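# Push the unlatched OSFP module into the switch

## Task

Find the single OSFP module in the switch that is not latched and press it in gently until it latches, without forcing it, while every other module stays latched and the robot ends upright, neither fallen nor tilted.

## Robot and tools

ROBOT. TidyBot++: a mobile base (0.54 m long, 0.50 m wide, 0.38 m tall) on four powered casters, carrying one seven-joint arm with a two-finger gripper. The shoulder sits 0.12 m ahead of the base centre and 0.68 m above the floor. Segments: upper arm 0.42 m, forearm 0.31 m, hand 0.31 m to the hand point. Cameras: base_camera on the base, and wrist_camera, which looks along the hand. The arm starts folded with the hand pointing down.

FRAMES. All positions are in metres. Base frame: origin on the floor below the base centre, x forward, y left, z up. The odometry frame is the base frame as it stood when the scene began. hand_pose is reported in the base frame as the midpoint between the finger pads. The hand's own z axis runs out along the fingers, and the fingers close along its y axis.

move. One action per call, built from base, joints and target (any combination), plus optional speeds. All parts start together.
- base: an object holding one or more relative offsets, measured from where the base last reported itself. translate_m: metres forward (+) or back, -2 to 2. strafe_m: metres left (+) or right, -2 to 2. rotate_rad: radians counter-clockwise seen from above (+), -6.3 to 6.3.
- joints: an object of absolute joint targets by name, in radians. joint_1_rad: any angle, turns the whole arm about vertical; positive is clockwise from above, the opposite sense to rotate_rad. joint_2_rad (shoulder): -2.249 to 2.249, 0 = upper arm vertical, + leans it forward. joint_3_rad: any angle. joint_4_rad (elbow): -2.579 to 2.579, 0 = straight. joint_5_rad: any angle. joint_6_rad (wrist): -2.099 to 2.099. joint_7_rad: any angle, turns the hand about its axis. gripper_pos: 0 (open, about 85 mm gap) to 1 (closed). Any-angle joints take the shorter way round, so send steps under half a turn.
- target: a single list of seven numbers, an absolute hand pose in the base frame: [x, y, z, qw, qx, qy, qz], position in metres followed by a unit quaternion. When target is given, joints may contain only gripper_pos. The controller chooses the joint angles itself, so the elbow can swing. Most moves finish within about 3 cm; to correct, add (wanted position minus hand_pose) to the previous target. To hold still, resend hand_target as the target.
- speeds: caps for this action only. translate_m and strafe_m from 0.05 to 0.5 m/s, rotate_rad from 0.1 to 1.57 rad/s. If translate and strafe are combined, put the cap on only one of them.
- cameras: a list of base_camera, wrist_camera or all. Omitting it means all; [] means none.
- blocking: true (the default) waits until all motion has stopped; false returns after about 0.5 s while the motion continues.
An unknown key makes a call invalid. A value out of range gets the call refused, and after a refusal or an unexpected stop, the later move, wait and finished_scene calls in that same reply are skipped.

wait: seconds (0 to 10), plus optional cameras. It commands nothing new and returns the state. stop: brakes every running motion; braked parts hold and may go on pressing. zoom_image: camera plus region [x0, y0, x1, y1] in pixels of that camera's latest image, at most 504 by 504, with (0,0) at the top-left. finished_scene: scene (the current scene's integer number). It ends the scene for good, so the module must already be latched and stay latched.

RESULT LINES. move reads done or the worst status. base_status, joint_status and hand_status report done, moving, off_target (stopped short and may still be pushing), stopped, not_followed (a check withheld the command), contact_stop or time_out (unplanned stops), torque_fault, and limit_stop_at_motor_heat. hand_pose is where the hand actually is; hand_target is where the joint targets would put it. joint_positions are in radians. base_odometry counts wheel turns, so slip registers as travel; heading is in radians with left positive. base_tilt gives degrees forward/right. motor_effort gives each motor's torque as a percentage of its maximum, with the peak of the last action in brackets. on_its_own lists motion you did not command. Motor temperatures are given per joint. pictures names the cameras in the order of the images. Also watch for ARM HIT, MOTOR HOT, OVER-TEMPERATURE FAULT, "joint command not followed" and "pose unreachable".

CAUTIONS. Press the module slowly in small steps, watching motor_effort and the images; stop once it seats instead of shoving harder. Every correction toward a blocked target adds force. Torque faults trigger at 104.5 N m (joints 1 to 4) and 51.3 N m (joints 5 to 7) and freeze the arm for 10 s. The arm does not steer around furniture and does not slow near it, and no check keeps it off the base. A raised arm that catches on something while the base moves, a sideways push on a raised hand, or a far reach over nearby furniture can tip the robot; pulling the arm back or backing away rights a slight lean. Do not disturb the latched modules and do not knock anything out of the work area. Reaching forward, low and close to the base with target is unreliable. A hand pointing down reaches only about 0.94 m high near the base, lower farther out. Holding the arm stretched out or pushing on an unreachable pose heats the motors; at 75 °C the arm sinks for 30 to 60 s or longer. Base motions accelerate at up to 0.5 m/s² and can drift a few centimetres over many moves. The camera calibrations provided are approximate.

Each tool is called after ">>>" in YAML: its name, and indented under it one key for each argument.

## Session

>>> move:

Scene clock: 0.00 s.
Motor temperatures (°C): [28 28 27 28 40 36 39]
base_odometry: x=+0.000 y=+0.000 heading=+0.000
base_tilt: forward=+0.2 right=+0.1
base_status: not commanded
joint_positions: joint_1_rad=-0.031 joint_2_rad=-0.310 joint_3_rad=+3.144 joint_4_rad=-2.510 joint_5_rad=+0.023 joint_6_rad=-0.869 joint_7_rad=+1.545 gripper_pos=+0.000
joint_status: not commanded
motor_effort: joint_1_rad=+0 joint_2_rad=-2 joint_3_rad=-1 joint_4_rad=+14 joint_5_rad=+1 joint_6_rad=+0 joint_7_rad=+2
hand_pose: x=+0.2674 y=+0.0002 z=+0.5870 quat_wxyz=(+0.008, +0.999, +0.008, +0.036) (m; base frame)
hand_target: x=+0.2684 y=+0.0002 z=+0.5875 quat_wxyz=(+0.008, +0.999, +0.008, +0.037) (m; base frame)
hand_status: not commanded
pictures: base_camera, wrist_camera
camera_calibration:
wrist_camera: T_world_to_cam=[[-0.0234149, -0.999616, -0.0148405, 0.0210109], [-0.992878, 0.0249865, -0.116486, 0.394593], [0.116812, 0.0120073, -0.993081, 0.687857], [0, 0, 0, 1]] pos_world=[0.311925, 0.00288401, 0.729374]

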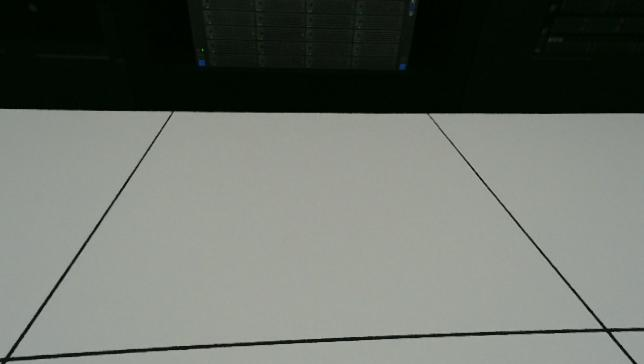

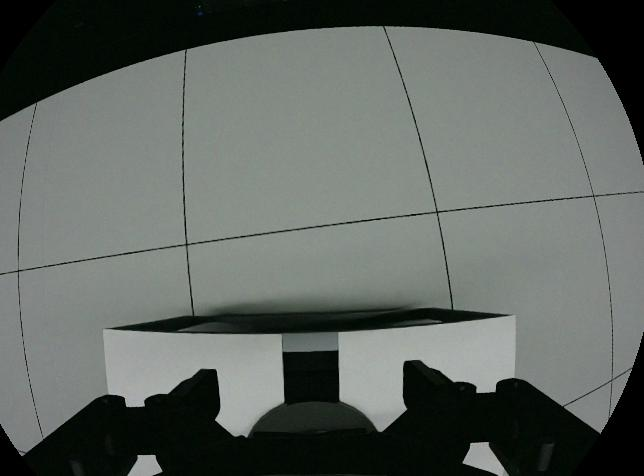

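>>> move:
  joints: {"joint_1_rad": 0.03, "joint_2_rad": 0.81, "joint_3_rad": 3.13, "joint_4_rad": -2.347, "joint_5_rad": 0.0, "joint_6_rad": 1.59, "joint_7_rad": 1.57, "gripper_pos": 1.0}
  cameras: ["wrist_camera"]

Scene clock: 5.53 s.
Motor temperatures (°C): [28 28 27 28 40 36 39]
move: done
base_odometry: x=+0.000 y=+0.000 heading=+0.000
base_tilt: forward=+0.2 right=+0.1
base_status: not commanded
joint_positions: joint_1_rad=+0.010 joint_2_rad=+0.806 joint_3_rad=+3.144 joint_4_rad=-2.371 joint_5_rad=+0.023 joint_6_rad=+1.529 joint_7_rad=+1.545 gripper_pos=+0.999
joint_status: all done
motor_effort: joint_1_rad=+0(1) joint_2_rad=-31(32) joint_3_rad=-1(2) joint_4_rad=+4(15) joint_5_rad=+1(2) joint_6_rad=+8(9) joint_7_rad=+1(3)
hand_pose: x=+0.7218 y=+0.0014 z=+0.6350 quat_wxyz=(-0.012, +0.734, -0.005, +0.679) (m; base frame)
hand_target: x=+0.7300 y=-0.0119 z=+0.6589 quat_wxyz=(+0.005, +0.706, -0.011, +0.708) (m; base frame)
hand_status: not commanded
pictures: wrist_camera
camera_calibration:
wrist_camera: T_world_to_cam=[[0.0337484, -0.997051, -0.0689219, 0.0266105], [-0.0339761, 0.0677768, -0.997122, 0.718351], [0.998853, 0.035993, -0.0315886, -0.564741], [0, 0, 0, 1]] pos_world=[0.587602, -0.00182874, 0.700278]

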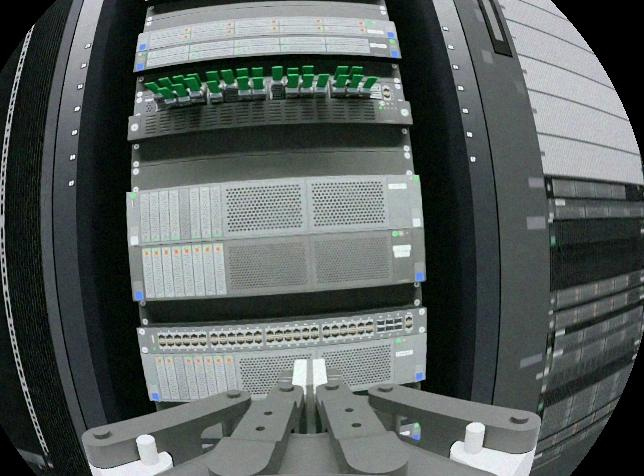

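>>> move:
  joints: {"joint_2_rad": -0.13, "joint_4_rad": -1.46, "joint_6_rad": -0.92}
  cameras: ["wrist_camera"]

>>> move:
  base: {"translate_m": 0.25}
  speeds: {"translate_m": 0.2}
  cameras: ["wrist_camera"]

Scene clock: 24.60 s.
Motor temperatures (°C): [28 29 27 28 40 36 39]
move: done
base_odometry: x=+0.000 y=+0.000 heading=+0.000
base_tilt: forward=+0.2 right=+0.1
base_status: not commanded
joint_positions: joint_1_rad=+0.010 joint_2_rad=-0.118 joint_3_rad=+3.144 joint_4_rad=-1.484 joint_5_rad=+0.023 joint_6_rad=-0.862 joint_7_rad=+1.545 gripper_pos=+0.999
joint_status: all done
motor_effort: joint_1_rad=+0(1) joint_2_rad=-15(34) joint_3_rad=-1(2) joint_4_rad=+21(22) joint_5_rad=+1(1) joint_6_rad=+6(10) joint_7_rad=+2(2)
hand_pose: x=+0.6237 y=-0.0103 z=+0.9738 quat_wxyz=(+0.008, +0.897, -0.014, +0.442) (m; base frame)
hand_target: x=+0.6118 y=-0.0073 z=+0.9784 quat_wxyz=(+0.004, +0.902, -0.008, +0.431) (m; base frame)
hand_status: not commanded
pictures: wrist_camera
camera_calibration:
wrist_camera: T_world_to_cam=[[-0.0360795, -0.998175, -0.0484178, 0.0652226], [-0.5725, 0.0603559, -0.81768, 1.21471], [0.819111, -0.00178228, -0.573633, 0.183922], [0, 0, 0, 1]] pos_world=[0.547121, -0.00788338, 1.1019]

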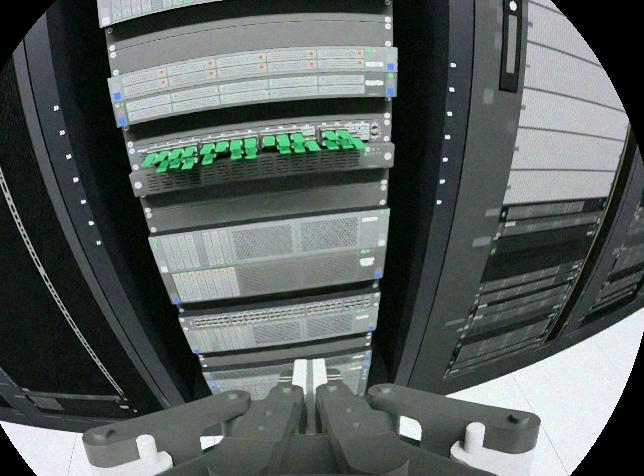

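Scene clock: 26.53 s.
Motor temperatures (°C): [28 29 27 28 40 36 39]
move: done
base_odometry: x=+0.250 y=+0.000 heading=+0.000
base_tilt: forward=+0.2 right=+0.1
base_status: done
joint_positions: joint_1_rad=+0.011 joint_2_rad=-0.120 joint_3_rad=+3.143 joint_4_rad=-1.484 joint_5_rad=+0.023 joint_6_rad=-0.866 joint_7_rad=+1.545 gripper_pos=+0.999
joint_status: not commanded
motor_effort: joint_1_rad=+0(1) joint_2_rad=-14(18) joint_3_rad=-1(1) joint_4_rad=+20(21) joint_5_rad=+1(1) joint_6_rad=+7(8) joint_7_rad=+2(2)
hand_pose: x=+0.6224 y=-0.0103 z=+0.9734 quat_wxyz=(+0.008, +0.898, -0.014, +0.440) (m; base frame)
hand_target: x=+0.6118 y=-0.0073 z=+0.9784 quat_wxyz=(+0.004, +0.902, -0.008, +0.431) (m; base frame)
hand_status: not commanded
pictures: wrist_camera
camera_calibration:
wrist_camera: T_world_to_cam=[[-0.0363429, -0.998171, -0.0482999, 0.0652138], [-0.575166, 0.0604169, -0.815803, 1.21344], [0.817229, -0.00186815, -0.57631, 0.188453], [0, 0, 0, 1]] pos_world=[0.546288, -0.00786535, 1.10168]

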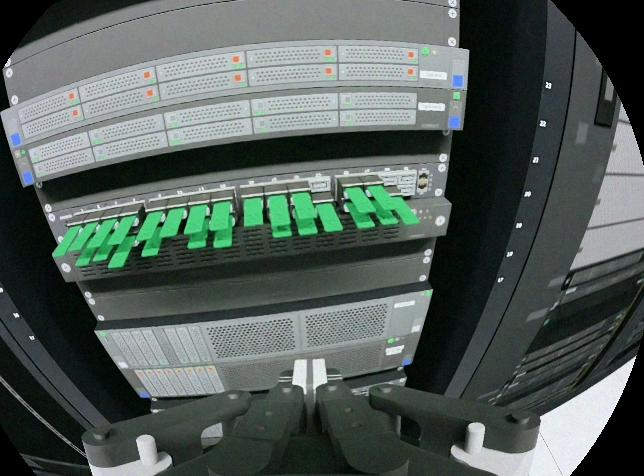

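>>> zoom_image:
  camera: "wrist_camera"
  region: [50, 180, 180, 280]

>>> zoom_image:
  camera: "wrist_camera"
  region: [130, 170, 260, 270]

>>> zoom_image:
  camera: "wrist_camera"
  region: [230, 160, 340, 245]

>>> zoom_image:
  camera: "wrist_camera"
  region: [320, 155, 440, 245]

Scaled by 3.877.

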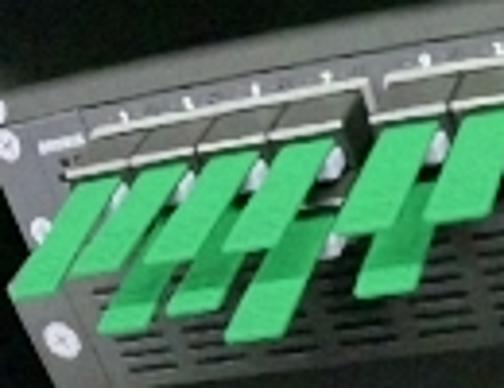

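Scaled by 3.877.

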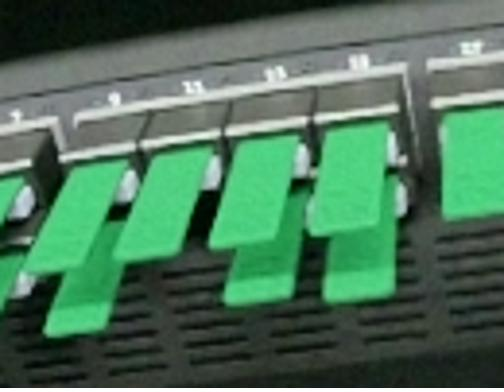

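Scaled by 4.582.

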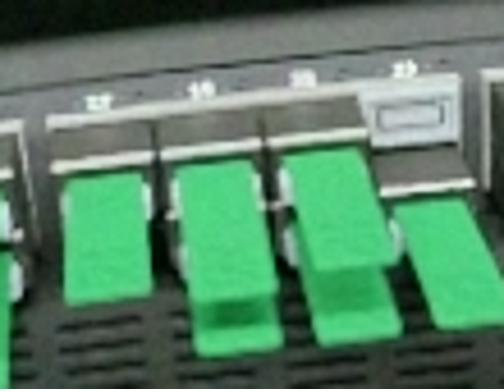

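Scaled by 4.200.

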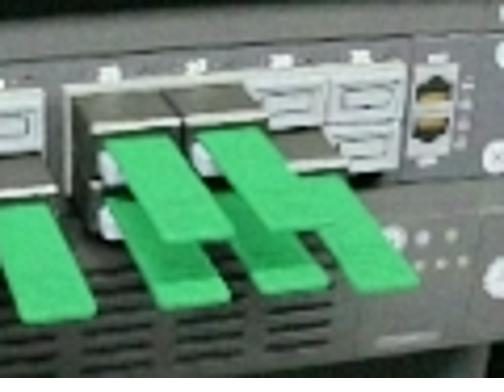

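>>> move:
  base: {"translate_m": -0.07, "strafe_m": 0.062, "rotate_rad": 0.12}
  speeds: {"translate_m": 0.2, "rotate_rad": 0.3}
  cameras: ["wrist_camera"]

>>> zoom_image:
  camera: "wrist_camera"
  region: [180, 150, 340, 260]

Scene clock: 61.97 s.
Motor temperatures (°C): [28 29 27 29 40 36 39]
move: done
base_odometry: x=+0.180 y=+0.062 heading=+0.120
base_tilt: forward=+0.2 right=+0.1
base_status: done
joint_positions: joint_1_rad=+0.019 joint_2_rad=-0.122 joint_3_rad=+3.127 joint_4_rad=-1.483 joint_5_rad=+0.023 joint_6_rad=-0.868 joint_7_rad=+1.545 gripper_pos=+0.999
joint_status: not commanded
motor_effort: joint_1_rad=+0(3) joint_2_rad=-15(20) joint_3_rad=-1(4) joint_4_rad=+21(22) joint_5_rad=+1(2) joint_6_rad=+6(7) joint_7_rad=+2(2)
hand_pose: x=+0.6212 y=-0.0062 z=+0.9744 quat_wxyz=(+0.007, +0.898, -0.011, +0.441) (m; base frame)
hand_target: x=+0.6118 y=-0.0073 z=+0.9784 quat_wxyz=(+0.004, +0.902, -0.008, +0.431) (m; base frame)
hand_status: not commanded
pictures: wrist_camera
camera_calibration:
wrist_camera: T_world_to_cam=[[-0.029327, -0.998491, -0.0464279, 0.0631197], [-0.574783, 0.0548462, -0.816466, 1.21368], [0.81778, 0.00274148, -0.575524, 0.188934], [0, 0, 0, 1]] pos_world=[0.544949, -0.00405949, 1.1026]

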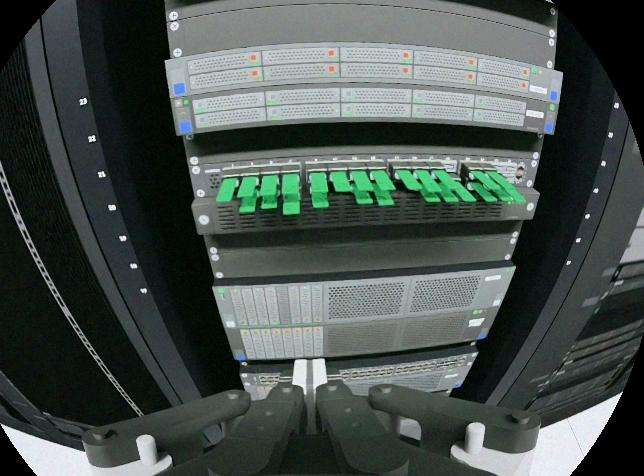

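Scaled by 3.150.

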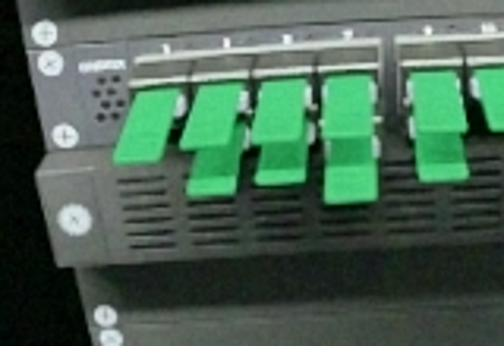

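>>> zoom_image:
  camera: "wrist_camera"
  region: [400, 140, 560, 250]

Scaled by 3.150.

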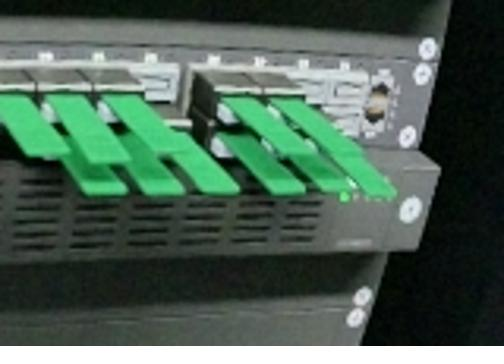

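>>> move:
  joints: {"joint_2_rad": 0.114, "joint_4_rad": -2.22, "joint_6_rad": 0.98}
  cameras: ["wrist_camera"]

>>> zoom_image:
  camera: "wrist_camera"
  region: [220, 290, 400, 400]

Scene clock: 79.23 s.
Motor temperatures (°C): [28 29 27 29 40 36 39]
move: done
base_odometry: x=+0.180 y=+0.062 heading=+0.120
base_tilt: forward=+0.2 right=+0.1
base_status: not commanded
joint_positions: joint_1_rad=+0.019 joint_2_rad=+0.102 joint_3_rad=+3.127 joint_4_rad=-2.206 joint_5_rad=+0.023 joint_6_rad=+0.919 joint_7_rad=+1.545 gripper_pos=+0.999
joint_status: all done
motor_effort: joint_1_rad=+0(1) joint_2_rad=-21(22) joint_3_rad=+1(1) joint_4_rad=+18(22) joint_5_rad=+1(1) joint_6_rad=+8(10) joint_7_rad=+1(2)
hand_pose: x=+0.7005 y=+0.0037 z=+0.9453 quat_wxyz=(-0.009, +0.640, +0.001, +0.768) (m; base frame)
hand_target: x=+0.6978 y=-0.0097 z=+0.9495 quat_wxyz=(+0.006, +0.626, -0.007, +0.779) (m; base frame)
hand_status: not commanded
pictures: wrist_camera
camera_calibration:
wrist_camera: T_world_to_cam=[[0.0499025, -0.997691, -0.0460609, 0.018082], [0.222705, 0.0560727, -0.973272, 0.824593], [0.973608, 0.0383107, 0.224989, -0.758612], [0, 0, 0, 1]] pos_world=[0.554047, 0.000865996, 0.974066]

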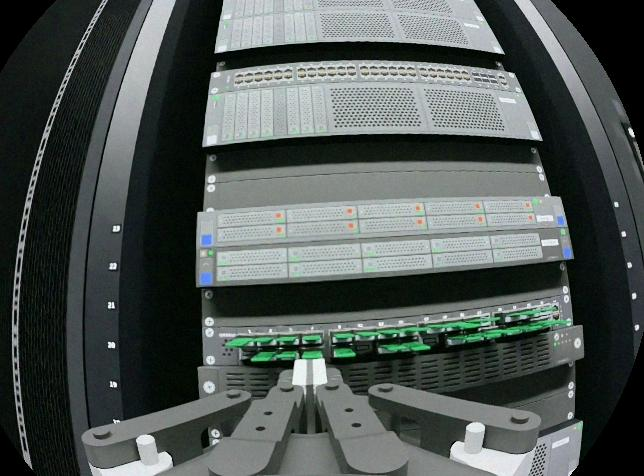

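Scaled by 2.800.

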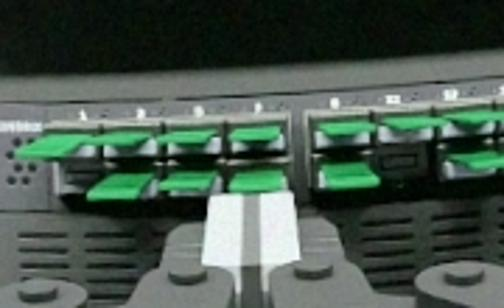

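>>> move:
  joints: {"joint_2_rad": 0.135}
  base: {"translate_m": 0.05, "strafe_m": 0.003}
  speeds: {"translate_m": 0.1}
  cameras: ["wrist_camera"]

>>> zoom_image:
  camera: "wrist_camera"
  region: [250, 290, 370, 390]

Scene clock: 94.93 s.
Motor temperatures (°C): [28 29 27 29 40 36 39]
move: done
base_odometry: x=+0.230 y=+0.071 heading=+0.120
base_tilt: forward=+0.2 right=+0.1
base_status: done
joint_positions: joint_1_rad=+0.019 joint_2_rad=+0.130 joint_3_rad=+3.127 joint_4_rad=-2.208 joint_5_rad=+0.023 joint_6_rad=+0.925 joint_7_rad=+1.545 gripper_pos=+0.999
joint_status: all done
motor_effort: joint_1_rad=+0(1) joint_2_rad=-21(23) joint_3_rad=-1(2) joint_4_rad=+19(19) joint_5_rad=+1(1) joint_6_rad=+8(9) joint_7_rad=+2(2)
hand_pose: x=+0.7069 y=+0.0035 z=+0.9299 quat_wxyz=(-0.009, +0.649, +0.001, +0.761) (m; base frame)
hand_target: x=+0.7033 y=-0.0099 z=+0.9373 quat_wxyz=(+0.006, +0.635, -0.007, +0.773) (m; base frame)
hand_status: not commanded
pictures: wrist_camera
camera_calibration:
wrist_camera: T_world_to_cam=[[0.0487119, -0.997667, -0.0478375, 0.019345], [0.199263, 0.0566384, -0.978308, 0.829377], [0.978735, 0.038123, 0.201557, -0.743278], [0, 0, 0, 1]] pos_world=[0.561266, 0.000661316, 0.962124]

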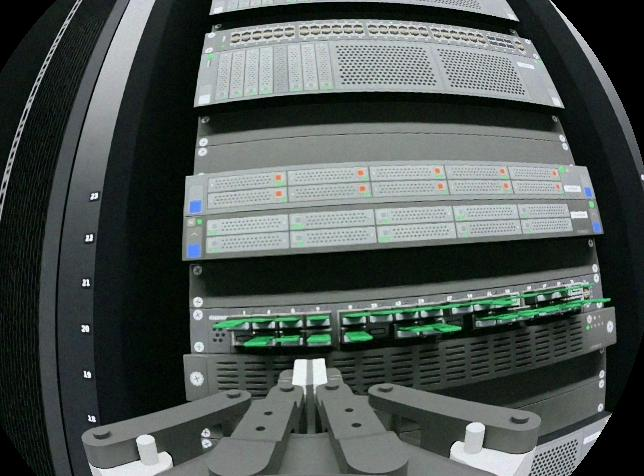

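Scaled by 4.200.

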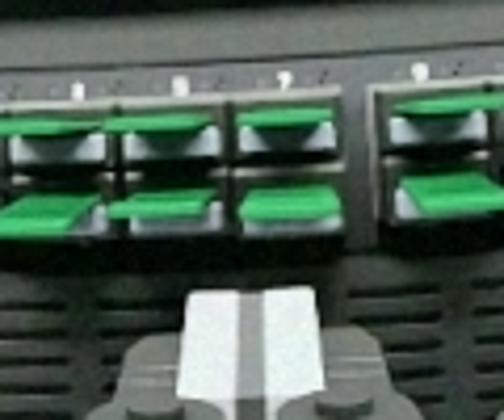

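>>> move:
  base: {"translate_m": 0.035, "strafe_m": -0.006}
  speeds: {"translate_m": 0.1}
  cameras: ["wrist_camera"]

>>> zoom_image:
  camera: "wrist_camera"
  region: [260, 290, 370, 400]

Scene clock: 104.07 s.
Motor temperatures (°C): [28 29 27 29 40 36 39]
move: done
base_odometry: x=+0.265 y=+0.070 heading=+0.121
base_tilt: forward=+0.2 right=+0.1
base_status: done
joint_positions: joint_1_rad=+0.019 joint_2_rad=+0.134 joint_3_rad=+3.127 joint_4_rad=-2.209 joint_5_rad=+0.023 joint_6_rad=+0.925 joint_7_rad=+1.545 gripper_pos=+0.999
joint_status: not commanded
motor_effort: joint_1_rad=+0(1) joint_2_rad=-21(23) joint_3_rad=+0(2) joint_4_rad=+17(19) joint_5_rad=+1(1) joint_6_rad=+8(9) joint_7_rad=+2(2)
hand_pose: x=+0.7079 y=+0.0035 z=+0.9267 quat_wxyz=(-0.009, +0.651, +0.001, +0.759) (m; base frame)
hand_target: x=+0.7033 y=-0.0099 z=+0.9373 quat_wxyz=(+0.006, +0.635, -0.007, +0.773) (m; base frame)
hand_status: not commanded
pictures: wrist_camera
camera_calibration:
wrist_camera: T_world_to_cam=[[0.0484615, -0.997661, -0.0481989, 0.0196371], [0.194011, 0.0567387, -0.979357, 0.830738], [0.979802, 0.03811, 0.196307, -0.73948], [0, 0, 0, 1]] pos_world=[0.562419, 0.000637682, 0.959701]

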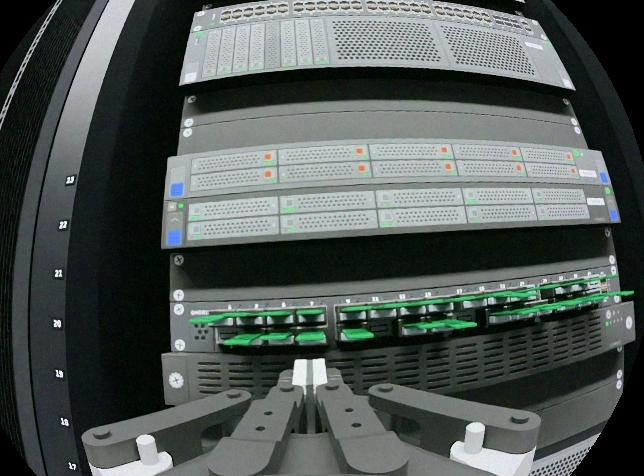

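Scaled by 4.582.

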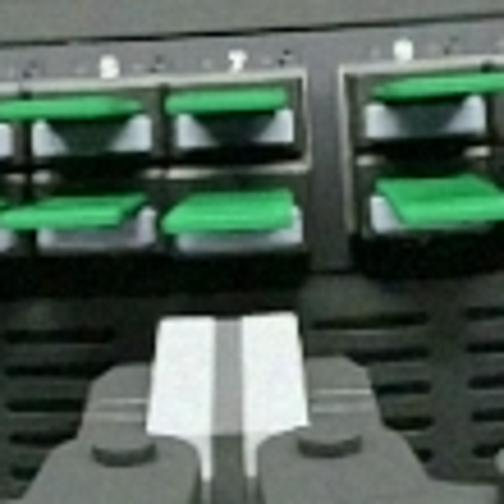

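>>> move:
  joints: {"joint_4_rad": -2.191}
  cameras: ["wrist_camera"]

>>> zoom_image:
  camera: "wrist_camera"
  region: [260, 290, 370, 400]

Scene clock: 118.33 s.
Motor temperatures (°C): [28 29 27 29 40 36 39]
move: done
base_odometry: x=+0.265 y=+0.070 heading=+0.121
base_tilt: forward=+0.2 right=+0.1
base_status: not commanded
joint_positions: joint_1_rad=+0.019 joint_2_rad=+0.134 joint_3_rad=+3.127 joint_4_rad=-2.203 joint_5_rad=+0.023 joint_6_rad=+0.925 joint_7_rad=+1.545 gripper_pos=+0.999
joint_status: all done
motor_effort: joint_1_rad=+0(1) joint_2_rad=-21(22) joint_3_rad=+0(1) joint_4_rad=+17(19) joint_5_rad=+1(1) joint_6_rad=+8(9) joint_7_rad=+2(2)
hand_pose: x=+0.7089 y=+0.0035 z=+0.9298 quat_wxyz=(-0.009, +0.649, +0.001, +0.761) (m; base frame)
hand_target: x=+0.7078 y=-0.0100 z=+0.9527 quat_wxyz=(+0.006, +0.623, -0.007, +0.782) (m; base frame)
hand_status: not commanded
pictures: wrist_camera
camera_calibration:
wrist_camera: T_world_to_cam=[[0.0487365, -0.997663, -0.0478799, 0.019238], [0.199824, 0.0567068, -0.978189, 0.828426], [0.978619, 0.038106, 0.202121, -0.745645], [0, 0, 0, 1]] pos_world=[0.563225, 0.000629128, 0.96199]

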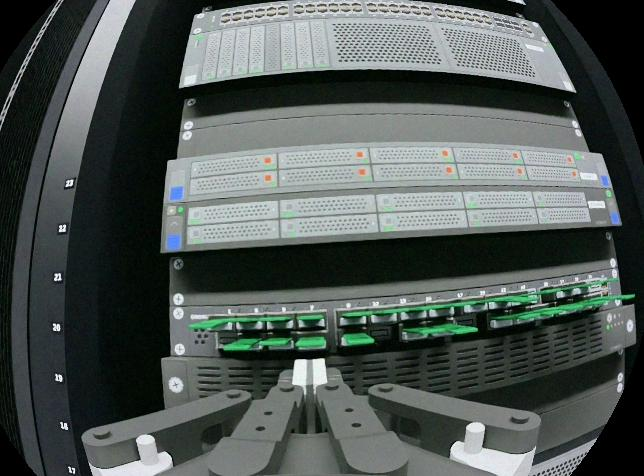

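Scaled by 4.582.

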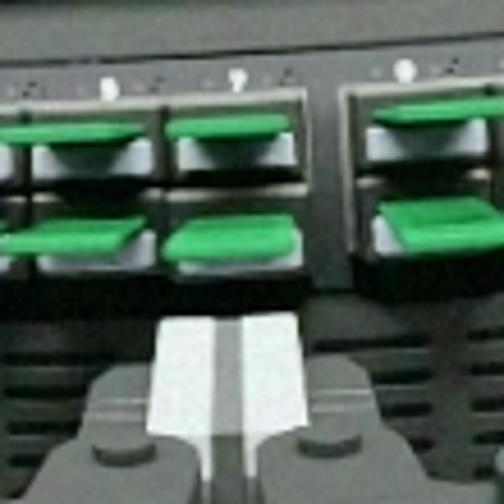

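>>> move:
  base: {"translate_m": 0.03, "strafe_m": -0.001}
  speeds: {"translate_m": 0.08}
  cameras: ["wrist_camera"]

>>> zoom_image:
  camera: "wrist_camera"
  region: [260, 290, 370, 400]

Scene clock: 124.40 s.
Motor temperatures (°C): [28 29 27 29 40 36 39]
move: done
base_odometry: x=+0.295 y=+0.072 heading=+0.120
base_tilt: forward=+0.2 right=+0.1
base_status: done
joint_positions: joint_1_rad=+0.019 joint_2_rad=+0.135 joint_3_rad=+3.127 joint_4_rad=-2.203 joint_5_rad=+0.023 joint_6_rad=+0.926 joint_7_rad=+1.545 gripper_pos=+0.999
joint_status: not commanded
motor_effort: joint_1_rad=+0(1) joint_2_rad=-21(23) joint_3_rad=-1(2) joint_4_rad=+17(18) joint_5_rad=+1(1) joint_6_rad=+8(9) joint_7_rad=+2(2)
hand_pose: x=+0.7092 y=+0.0034 z=+0.9293 quat_wxyz=(-0.009, +0.649, +0.001, +0.761) (m; base frame)
hand_target: x=+0.7078 y=-0.0100 z=+0.9527 quat_wxyz=(+0.006, +0.623, -0.007, +0.782) (m; base frame)
hand_status: not commanded
pictures: wrist_camera
camera_calibration:
wrist_camera: T_world_to_cam=[[0.048712, -0.997662, -0.0479393, 0.0192691], [0.199179, 0.0567351, -0.978319, 0.828438], [0.978752, 0.0381074, 0.201477, -0.745289], [0, 0, 0, 1]] pos_world=[0.563506, 0.000623628, 0.961559]

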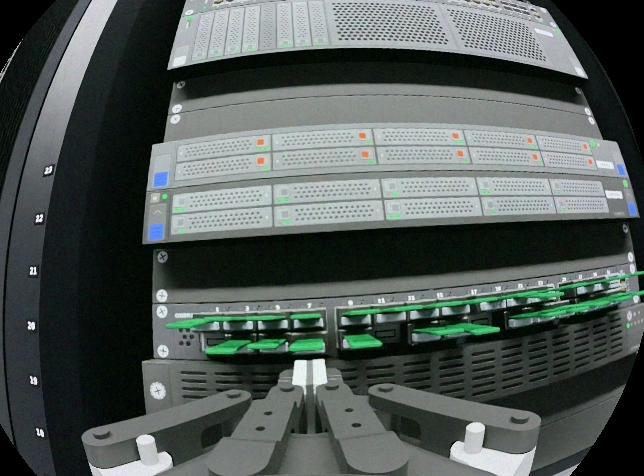

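Scaled by 4.582.

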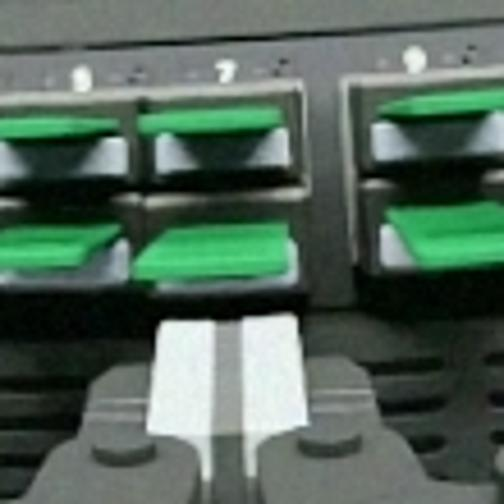

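>>> move:
  base: {"translate_m": 0.018, "strafe_m": 0.001}
  joints: {"joint_4_rad": -2.186}
  speeds: {"translate_m": 0.05}
  cameras: ["wrist_camera"]

>>> zoom_image:
  camera: "wrist_camera"
  region: [260, 290, 370, 400]

Scene clock: 134.93 s.
Motor temperatures (°C): [28 29 27 29 40 36 39]
move: done
base_odometry: x=+0.313 y=+0.075 heading=+0.120
base_tilt: forward=+0.2 right=+0.1
base_status: done
joint_positions: joint_1_rad=+0.019 joint_2_rad=+0.136 joint_3_rad=+3.127 joint_4_rad=-2.203 joint_5_rad=+0.023 joint_6_rad=+0.926 joint_7_rad=+1.545 gripper_pos=+0.999
joint_status: all done
motor_effort: joint_1_rad=+0(1) joint_2_rad=-21(24) joint_3_rad=-1(1) joint_4_rad=+18(19) joint_5_rad=+1(1) joint_6_rad=+8(9) joint_7_rad=+2(2)
hand_pose: x=+0.7093 y=+0.0034 z=+0.9291 quat_wxyz=(-0.009, +0.649, +0.001, +0.761) (m; base frame)
hand_target: x=+0.7085 y=-0.0100 z=+0.9554 quat_wxyz=(+0.006, +0.621, -0.007, +0.783) (m; base frame)
hand_status: not commanded
pictures: wrist_camera
camera_calibration:
wrist_camera: T_world_to_cam=[[0.0487089, -0.997661, -0.0479561, 0.0192748], [0.199044, 0.0567456, -0.978346, 0.828395], [0.978779, 0.0381089, 0.201342, -0.745233], [0, 0, 0, 1]] pos_world=[0.563593, 0.000621917, 0.961429]

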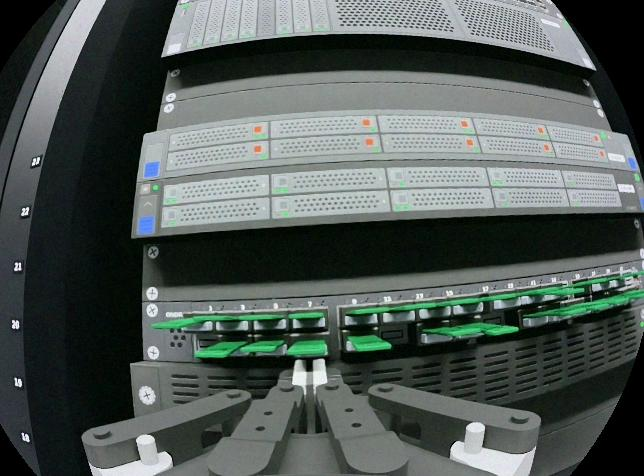

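Scaled by 4.582.

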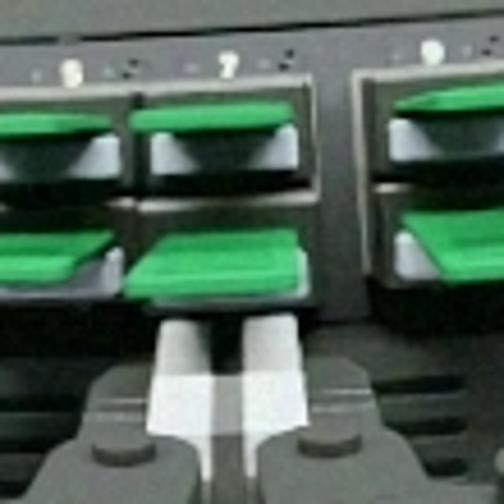

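>>> move:
  joints: {"joint_6_rad": 0.995}
  cameras: ["wrist_camera"]

>>> zoom_image:
  camera: "wrist_camera"
  region: [260, 290, 370, 400]

Scene clock: 142.27 s.
Motor temperatures (°C): [28 29 27 29 40 36 39]
move: done
base_odometry: x=+0.313 y=+0.075 heading=+0.120
base_tilt: forward=+0.2 right=+0.1
base_status: not commanded
joint_positions: joint_1_rad=+0.019 joint_2_rad=+0.136 joint_3_rad=+3.127 joint_4_rad=-2.203 joint_5_rad=+0.023 joint_6_rad=+0.942 joint_7_rad=+1.545 gripper_pos=+0.999
joint_status: all done
motor_effort: joint_1_rad=+0(1) joint_2_rad=-21(22) joint_3_rad=-1(2) joint_4_rad=+17(18) joint_5_rad=+1(1) joint_6_rad=+8(9) joint_7_rad=+1(2)
hand_pose: x=+0.7084 y=+0.0035 z=+0.9341 quat_wxyz=(-0.009, +0.643, +0.001, +0.766) (m; base frame)
hand_target: x=+0.7074 y=-0.0100 z=+0.9599 quat_wxyz=(+0.007, +0.615, -0.007, +0.788) (m; base frame)
hand_status: not commanded
pictures: wrist_camera
camera_calibration:
wrist_camera: T_world_to_cam=[[0.0497083, -0.997641, -0.0473358, 0.0183271], [0.214727, 0.056961, -0.975012, 0.819158], [0.975408, 0.038302, 0.217051, -0.757707], [0, 0, 0, 1]] pos_world=[0.562268, 0.000645556, 0.964017]

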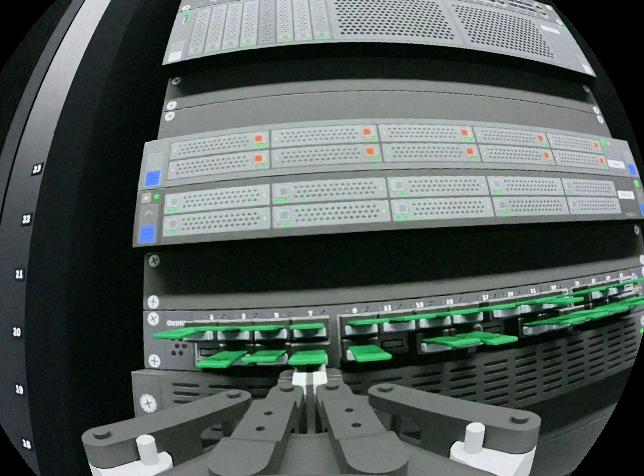

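Scaled by 4.582.

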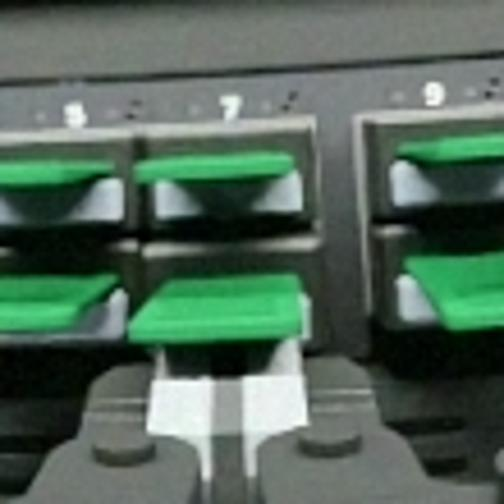

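>>> move:
  base: {"translate_m": 0.012}
  joints: {"joint_2_rad": 0.140}
  speeds: {"translate_m": 0.05}
  cameras: ["wrist_camera"]

>>> zoom_image:
  camera: "wrist_camera"
  region: [260, 290, 370, 400]

Scene clock: 149.33 s.
Motor temperatures (°C): [28 29 27 29 40 36 39]
move: done
base_odometry: x=+0.325 y=+0.077 heading=+0.120
base_tilt: forward=+0.2 right=+0.1
base_status: done
joint_positions: joint_1_rad=+0.019 joint_2_rad=+0.138 joint_3_rad=+3.127 joint_4_rad=-2.203 joint_5_rad=+0.023 joint_6_rad=+0.942 joint_7_rad=+1.545 gripper_pos=+0.999
joint_status: all done
motor_effort: joint_1_rad=+0(1) joint_2_rad=-22(23) joint_3_rad=-1(1) joint_4_rad=+18(19) joint_5_rad=+1(1) joint_6_rad=+8(9) joint_7_rad=+2(2)
hand_pose: x=+0.7091 y=+0.0035 z=+0.9326 quat_wxyz=(-0.009, +0.644, +0.001, +0.765) (m; base frame)
hand_target: x=+0.7088 y=-0.0100 z=+0.9569 quat_wxyz=(+0.006, +0.617, -0.007, +0.787) (m; base frame)
hand_status: not commanded
pictures: wrist_camera
camera_calibration:
wrist_camera: T_world_to_cam=[[0.0495973, -0.997639, -0.0475042, 0.0184506], [0.212409, 0.0570107, -0.975516, 0.81973], [0.975921, 0.0382927, 0.214735, -0.756228], [0, 0, 0, 1]] pos_world=[0.562986, 0.000631663, 0.962926]

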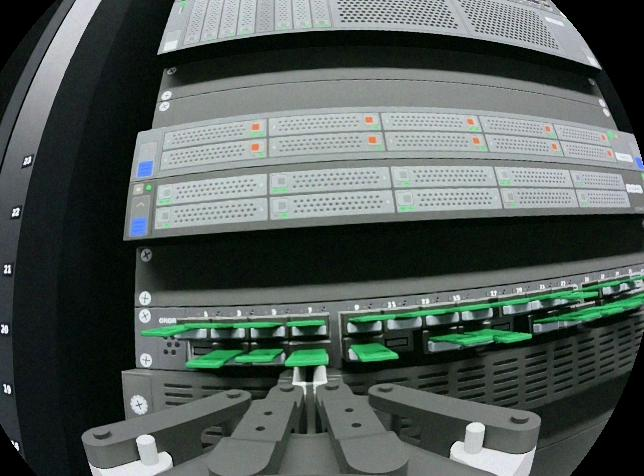

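Scaled by 4.582.

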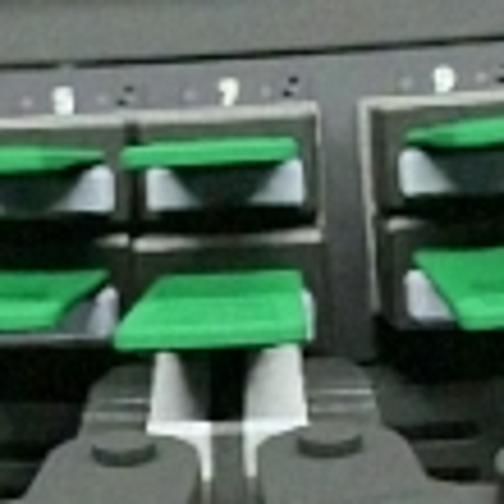

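>>> move:
  base: {"translate_m": 0.008}
  speeds: {"translate_m": 0.05}
  cameras: ["wrist_camera"]

>>> zoom_image:
  camera: "wrist_camera"
  region: [260, 290, 370, 400]

Scene clock: 154.83 s.
Motor temperatures (°C): [28 29 27 29 40 36 39]
move: done
base_odometry: x=+0.333 y=+0.078 heading=+0.120
base_tilt: forward=+0.2 right=+0.1
base_status: done
joint_positions: joint_1_rad=+0.019 joint_2_rad=+0.138 joint_3_rad=+3.127 joint_4_rad=-2.203 joint_5_rad=+0.023 joint_6_rad=+0.944 joint_7_rad=+1.545 gripper_pos=+0.999
joint_status: not commanded
motor_effort: joint_1_rad=+0(1) joint_2_rad=-20(22) joint_3_rad=-1(2) joint_4_rad=+19(21) joint_5_rad=+1(1) joint_6_rad=+8(9) joint_7_rad=+2(2)
hand_pose: x=+0.7090 y=+0.0035 z=+0.9330 quat_wxyz=(-0.009, +0.643, +0.001, +0.765) (m; base frame)
hand_target: x=+0.7088 y=-0.0100 z=+0.9569 quat_wxyz=(+0.006, +0.617, -0.007, +0.787) (m; base frame)
hand_status: not commanded
pictures: wrist_camera
camera_calibration:
wrist_camera: T_world_to_cam=[[0.0496872, -0.997637, -0.047453, 0.018368], [0.21378, 0.0570338, -0.975216, 0.818875], [0.975617, 0.0383112, 0.216109, -0.757291], [0, 0, 0, 1]] pos_world=[0.562854, 0.00063379, 0.963108]

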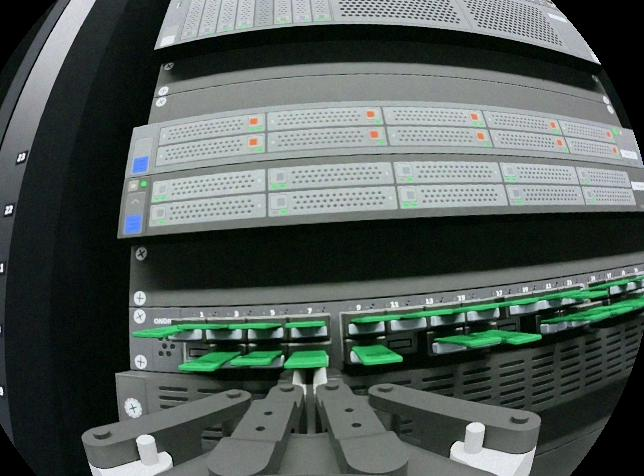

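Scaled by 4.582.

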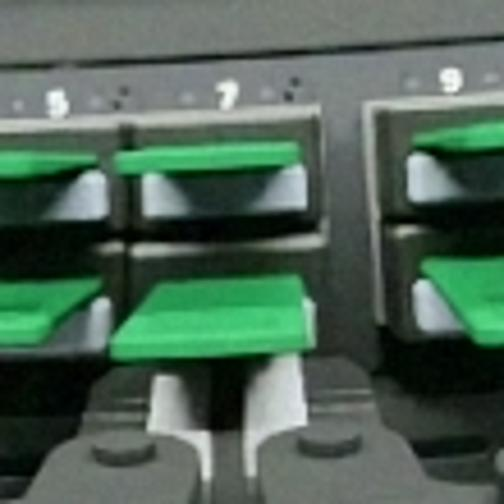

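>>> move:
  base: {"translate_m": 0.005}
  speeds: {"translate_m": 0.05}
  cameras: ["wrist_camera"]

>>> zoom_image:
  camera: "wrist_camera"
  region: [260, 290, 370, 400]

Scene clock: 157.60 s.
Motor temperatures (°C): [28 29 27 29 40 36 39]
move: done
base_odometry: x=+0.339 y=+0.078 heading=+0.120
base_tilt: forward=+0.2 right=+0.1
base_status: done
joint_positions: joint_1_rad=+0.019 joint_2_rad=+0.138 joint_3_rad=+3.127 joint_4_rad=-2.203 joint_5_rad=+0.023 joint_6_rad=+0.946 joint_7_rad=+1.545 gripper_pos=+0.999
joint_status: not commanded
motor_effort: joint_1_rad=+0(1) joint_2_rad=-20(22) joint_3_rad=+0(1) joint_4_rad=+20(23) joint_5_rad=+1(1) joint_6_rad=+8(9) joint_7_rad=+2(2)
hand_pose: x=+0.7089 y=+0.0035 z=+0.9335 quat_wxyz=(-0.009, +0.643, +0.001, +0.766) (m; base frame)
hand_target: x=+0.7088 y=-0.0100 z=+0.9569 quat_wxyz=(+0.006, +0.617, -0.007, +0.787) (m; base frame)
hand_status: not commanded
pictures: wrist_camera
camera_calibration:
wrist_camera: T_world_to_cam=[[0.049798, -0.997634, -0.0473919, 0.0182677], [0.21545, 0.0570638, -0.974846, 0.817815], [0.975244, 0.0383348, 0.217782, -0.75857], [0, 0, 0, 1]] pos_world=[0.562683, 0.000636487, 0.963312]

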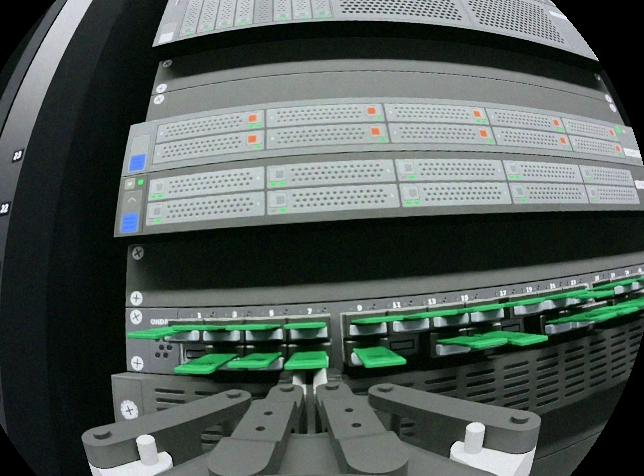

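Scaled by 4.582.

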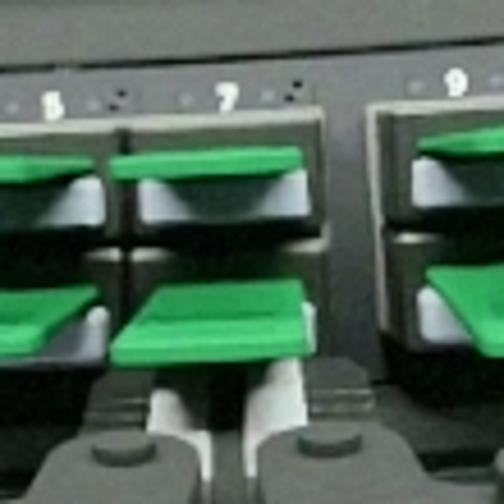

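>>> move:
  base: {"translate_m": 0.004}
  speeds: {"translate_m": 0.05}
  cameras: ["wrist_camera"]

>>> zoom_image:
  camera: "wrist_camera"
  region: [260, 290, 370, 400]

Scene clock: 160.37 s.
Motor temperatures (°C): [28 29 27 29 40 36 39]
move: done
base_odometry: x=+0.343 y=+0.079 heading=+0.120
base_tilt: forward=+0.2 right=+0.1
base_status: done
joint_positions: joint_1_rad=+0.019 joint_2_rad=+0.138 joint_3_rad=+3.127 joint_4_rad=-2.205 joint_5_rad=+0.023 joint_6_rad=+0.948 joint_7_rad=+1.545 gripper_pos=+0.999
joint_status: not commanded
motor_effort: joint_1_rad=+0(0) joint_2_rad=-20(21) joint_3_rad=-1(1) joint_4_rad=+19(23) joint_5_rad=+1(1) joint_6_rad=+8(10) joint_7_rad=+2(2)
hand_pose: x=+0.7084 y=+0.0035 z=+0.9335 quat_wxyz=(-0.009, +0.642, +0.001, +0.766) (m; base frame)
hand_target: x=+0.7088 y=-0.0100 z=+0.9569 quat_wxyz=(+0.006, +0.617, -0.007, +0.787) (m; base frame)
hand_status: not commanded
pictures: wrist_camera
camera_calibration:
wrist_camera: T_world_to_cam=[[0.0498898, -0.997631, -0.0473695, 0.0182206], [0.216508, 0.0571036, -0.974609, 0.816962], [0.975005, 0.0383672, 0.218844, -0.758928], [0, 0, 0, 1]] pos_world=[0.562172, 0.000643928, 0.963169]

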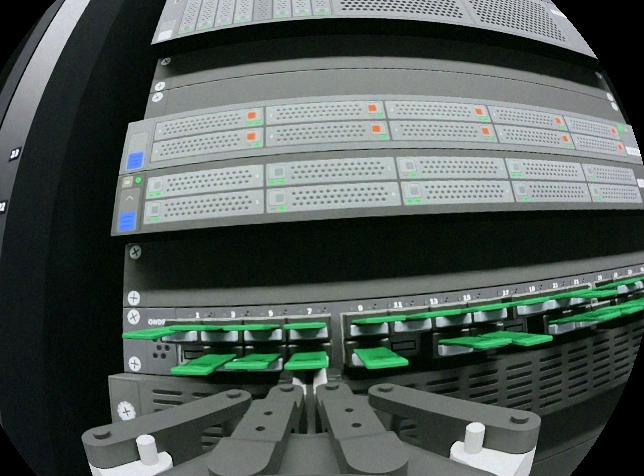

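Scaled by 4.582.

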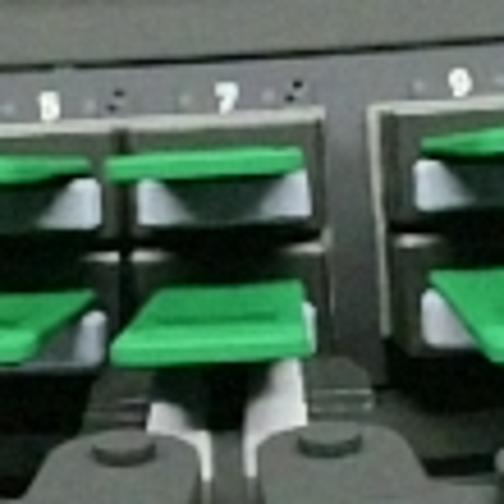

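>>> move:
  base: {"translate_m": 0.003}
  speeds: {"translate_m": 0.05}
  cameras: ["wrist_camera"]

>>> zoom_image:
  camera: "wrist_camera"
  region: [220, 300, 400, 400]

Scene clock: 162.83 s.
Motor temperatures (°C): [28 29 27 29 40 36 39]
move: done
base_odometry: x=+0.345 y=+0.079 heading=+0.120
base_tilt: forward=+0.2 right=+0.1
base_status: done
joint_positions: joint_1_rad=+0.020 joint_2_rad=+0.135 joint_3_rad=+3.127 joint_4_rad=-2.212 joint_5_rad=+0.023 joint_6_rad=+0.952 joint_7_rad=+1.545 gripper_pos=+0.999
joint_status: not commanded
motor_effort: joint_1_rad=-1(1) joint_2_rad=-19(21) joint_3_rad=+0(2) joint_4_rad=+20(26) joint_5_rad=+1(2) joint_6_rad=+8(9) joint_7_rad=+2(2)
hand_pose: x=+0.7062 y=+0.0035 z=+0.9334 quat_wxyz=(-0.009, +0.642, +0.001, +0.767) (m; base frame)
hand_target: x=+0.7088 y=-0.0100 z=+0.9569 quat_wxyz=(+0.006, +0.617, -0.007, +0.787) (m; base frame)
hand_status: not commanded
pictures: wrist_camera
camera_calibration:
wrist_camera: T_world_to_cam=[[0.0499337, -0.997631, -0.0473157, 0.0182403], [0.217735, 0.057109, -0.974336, 0.81626], [0.97473, 0.0383499, 0.220071, -0.757726], [0, 0, 0, 1]] pos_world=[0.559938, 0.000639968, 0.962928]

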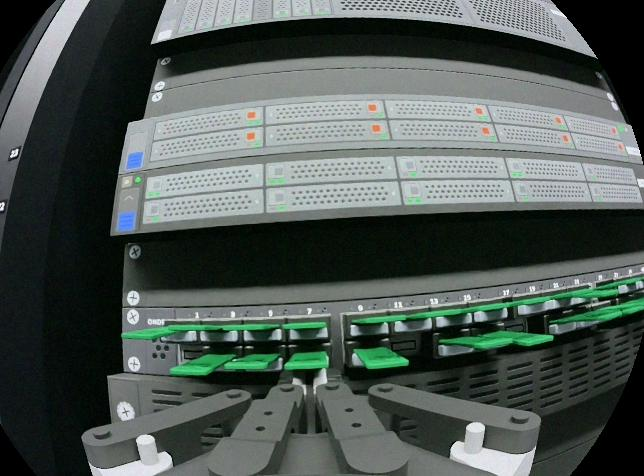

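Scaled by 2.800.

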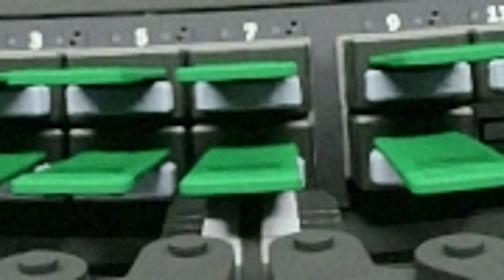

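>>> move:
  base: {"translate_m": 0.004}
  speeds: {"translate_m": 0.05}
  cameras: ["wrist_camera"]

>>> zoom_image:
  camera: "wrist_camera"
  region: [260, 290, 370, 400]

Scene clock: 171.00 s.
Motor temperatures (°C): [28 29 27 29 40 36 39]
move: done
base_odometry: x=+0.349 y=+0.080 heading=+0.120
base_tilt: forward=+0.2 right=+0.1
base_status: done
joint_positions: joint_1_rad=+0.020 joint_2_rad=+0.128 joint_3_rad=+3.127 joint_4_rad=-2.221 joint_5_rad=+0.023 joint_6_rad=+0.956 joint_7_rad=+1.545 gripper_pos=+0.999
joint_status: not commanded
motor_effort: joint_1_rad=-1(1) joint_2_rad=-16(21) joint_3_rad=-1(2) joint_4_rad=+24(28) joint_5_rad=+1(2) joint_6_rad=+7(9) joint_7_rad=+2(2)
hand_pose: x=+0.7027 y=+0.0035 z=+0.9334 quat_wxyz=(-0.009, +0.642, +0.001, +0.767) (m; base frame)
hand_target: x=+0.7088 y=-0.0100 z=+0.9569 quat_wxyz=(+0.006, +0.617, -0.007, +0.787) (m; base frame)
hand_status: not commanded
pictures: wrist_camera
camera_calibration:
wrist_camera: T_world_to_cam=[[0.0499569, -0.997634, -0.0472328, 0.0183372], [0.218547, 0.0570651, -0.974156, 0.816277], [0.974547, 0.0383432, 0.220881, -0.754903], [0, 0, 0, 1]] pos_world=[0.556377, 0.000658312, 0.962791]

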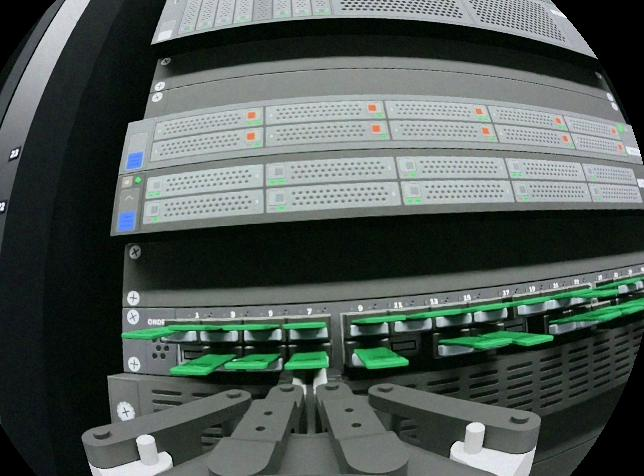

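Scaled by 4.582.

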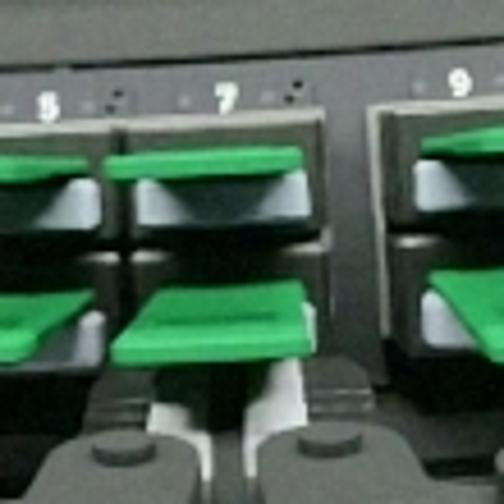

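>>> move:
  base: {"translate_m": 0.004}
  speeds: {"translate_m": 0.05}
  cameras: ["wrist_camera"]

>>> zoom_image:
  camera: "wrist_camera"
  region: [260, 290, 370, 400]

Scene clock: 174.73 s.
Motor temperatures (°C): [28 29 27 29 40 37 39]
move: done
base_odometry: x=+0.353 y=+0.080 heading=+0.120
base_tilt: forward=+0.2 right=+0.1
base_status: done
joint_positions: joint_1_rad=+0.020 joint_2_rad=+0.120 joint_3_rad=+3.127 joint_4_rad=-2.231 joint_5_rad=+0.023 joint_6_rad=+0.959 joint_7_rad=+1.545 gripper_pos=+0.999
joint_status: not commanded
motor_effort: joint_1_rad=-1(2) joint_2_rad=-16(19) joint_3_rad=-2(2) joint_4_rad=+23(29) joint_5_rad=+1(2) joint_6_rad=+7(9) joint_7_rad=+2(2)
hand_pose: x=+0.6989 y=+0.0035 z=+0.9334 quat_wxyz=(-0.009, +0.641, +0.001, +0.767) (m; base frame)
hand_target: x=+0.7088 y=-0.0100 z=+0.9569 quat_wxyz=(+0.006, +0.617, -0.007, +0.787) (m; base frame)
hand_status: not commanded
pictures: wrist_camera
camera_calibration:
wrist_camera: T_world_to_cam=[[0.0498119, -0.997645, -0.0471481, 0.0184756], [0.219091, 0.0569716, -0.97404, 0.816577], [0.974432, 0.038189, 0.221413, -0.75168], [0, 0, 0, 1]] pos_world=[0.552636, 0.000616309, 0.962681]

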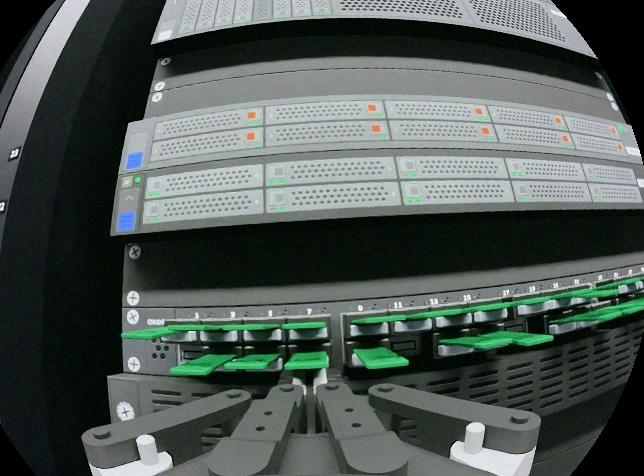

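Scaled by 4.582.

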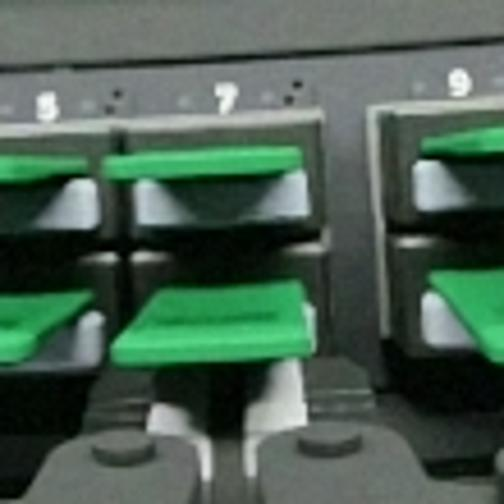

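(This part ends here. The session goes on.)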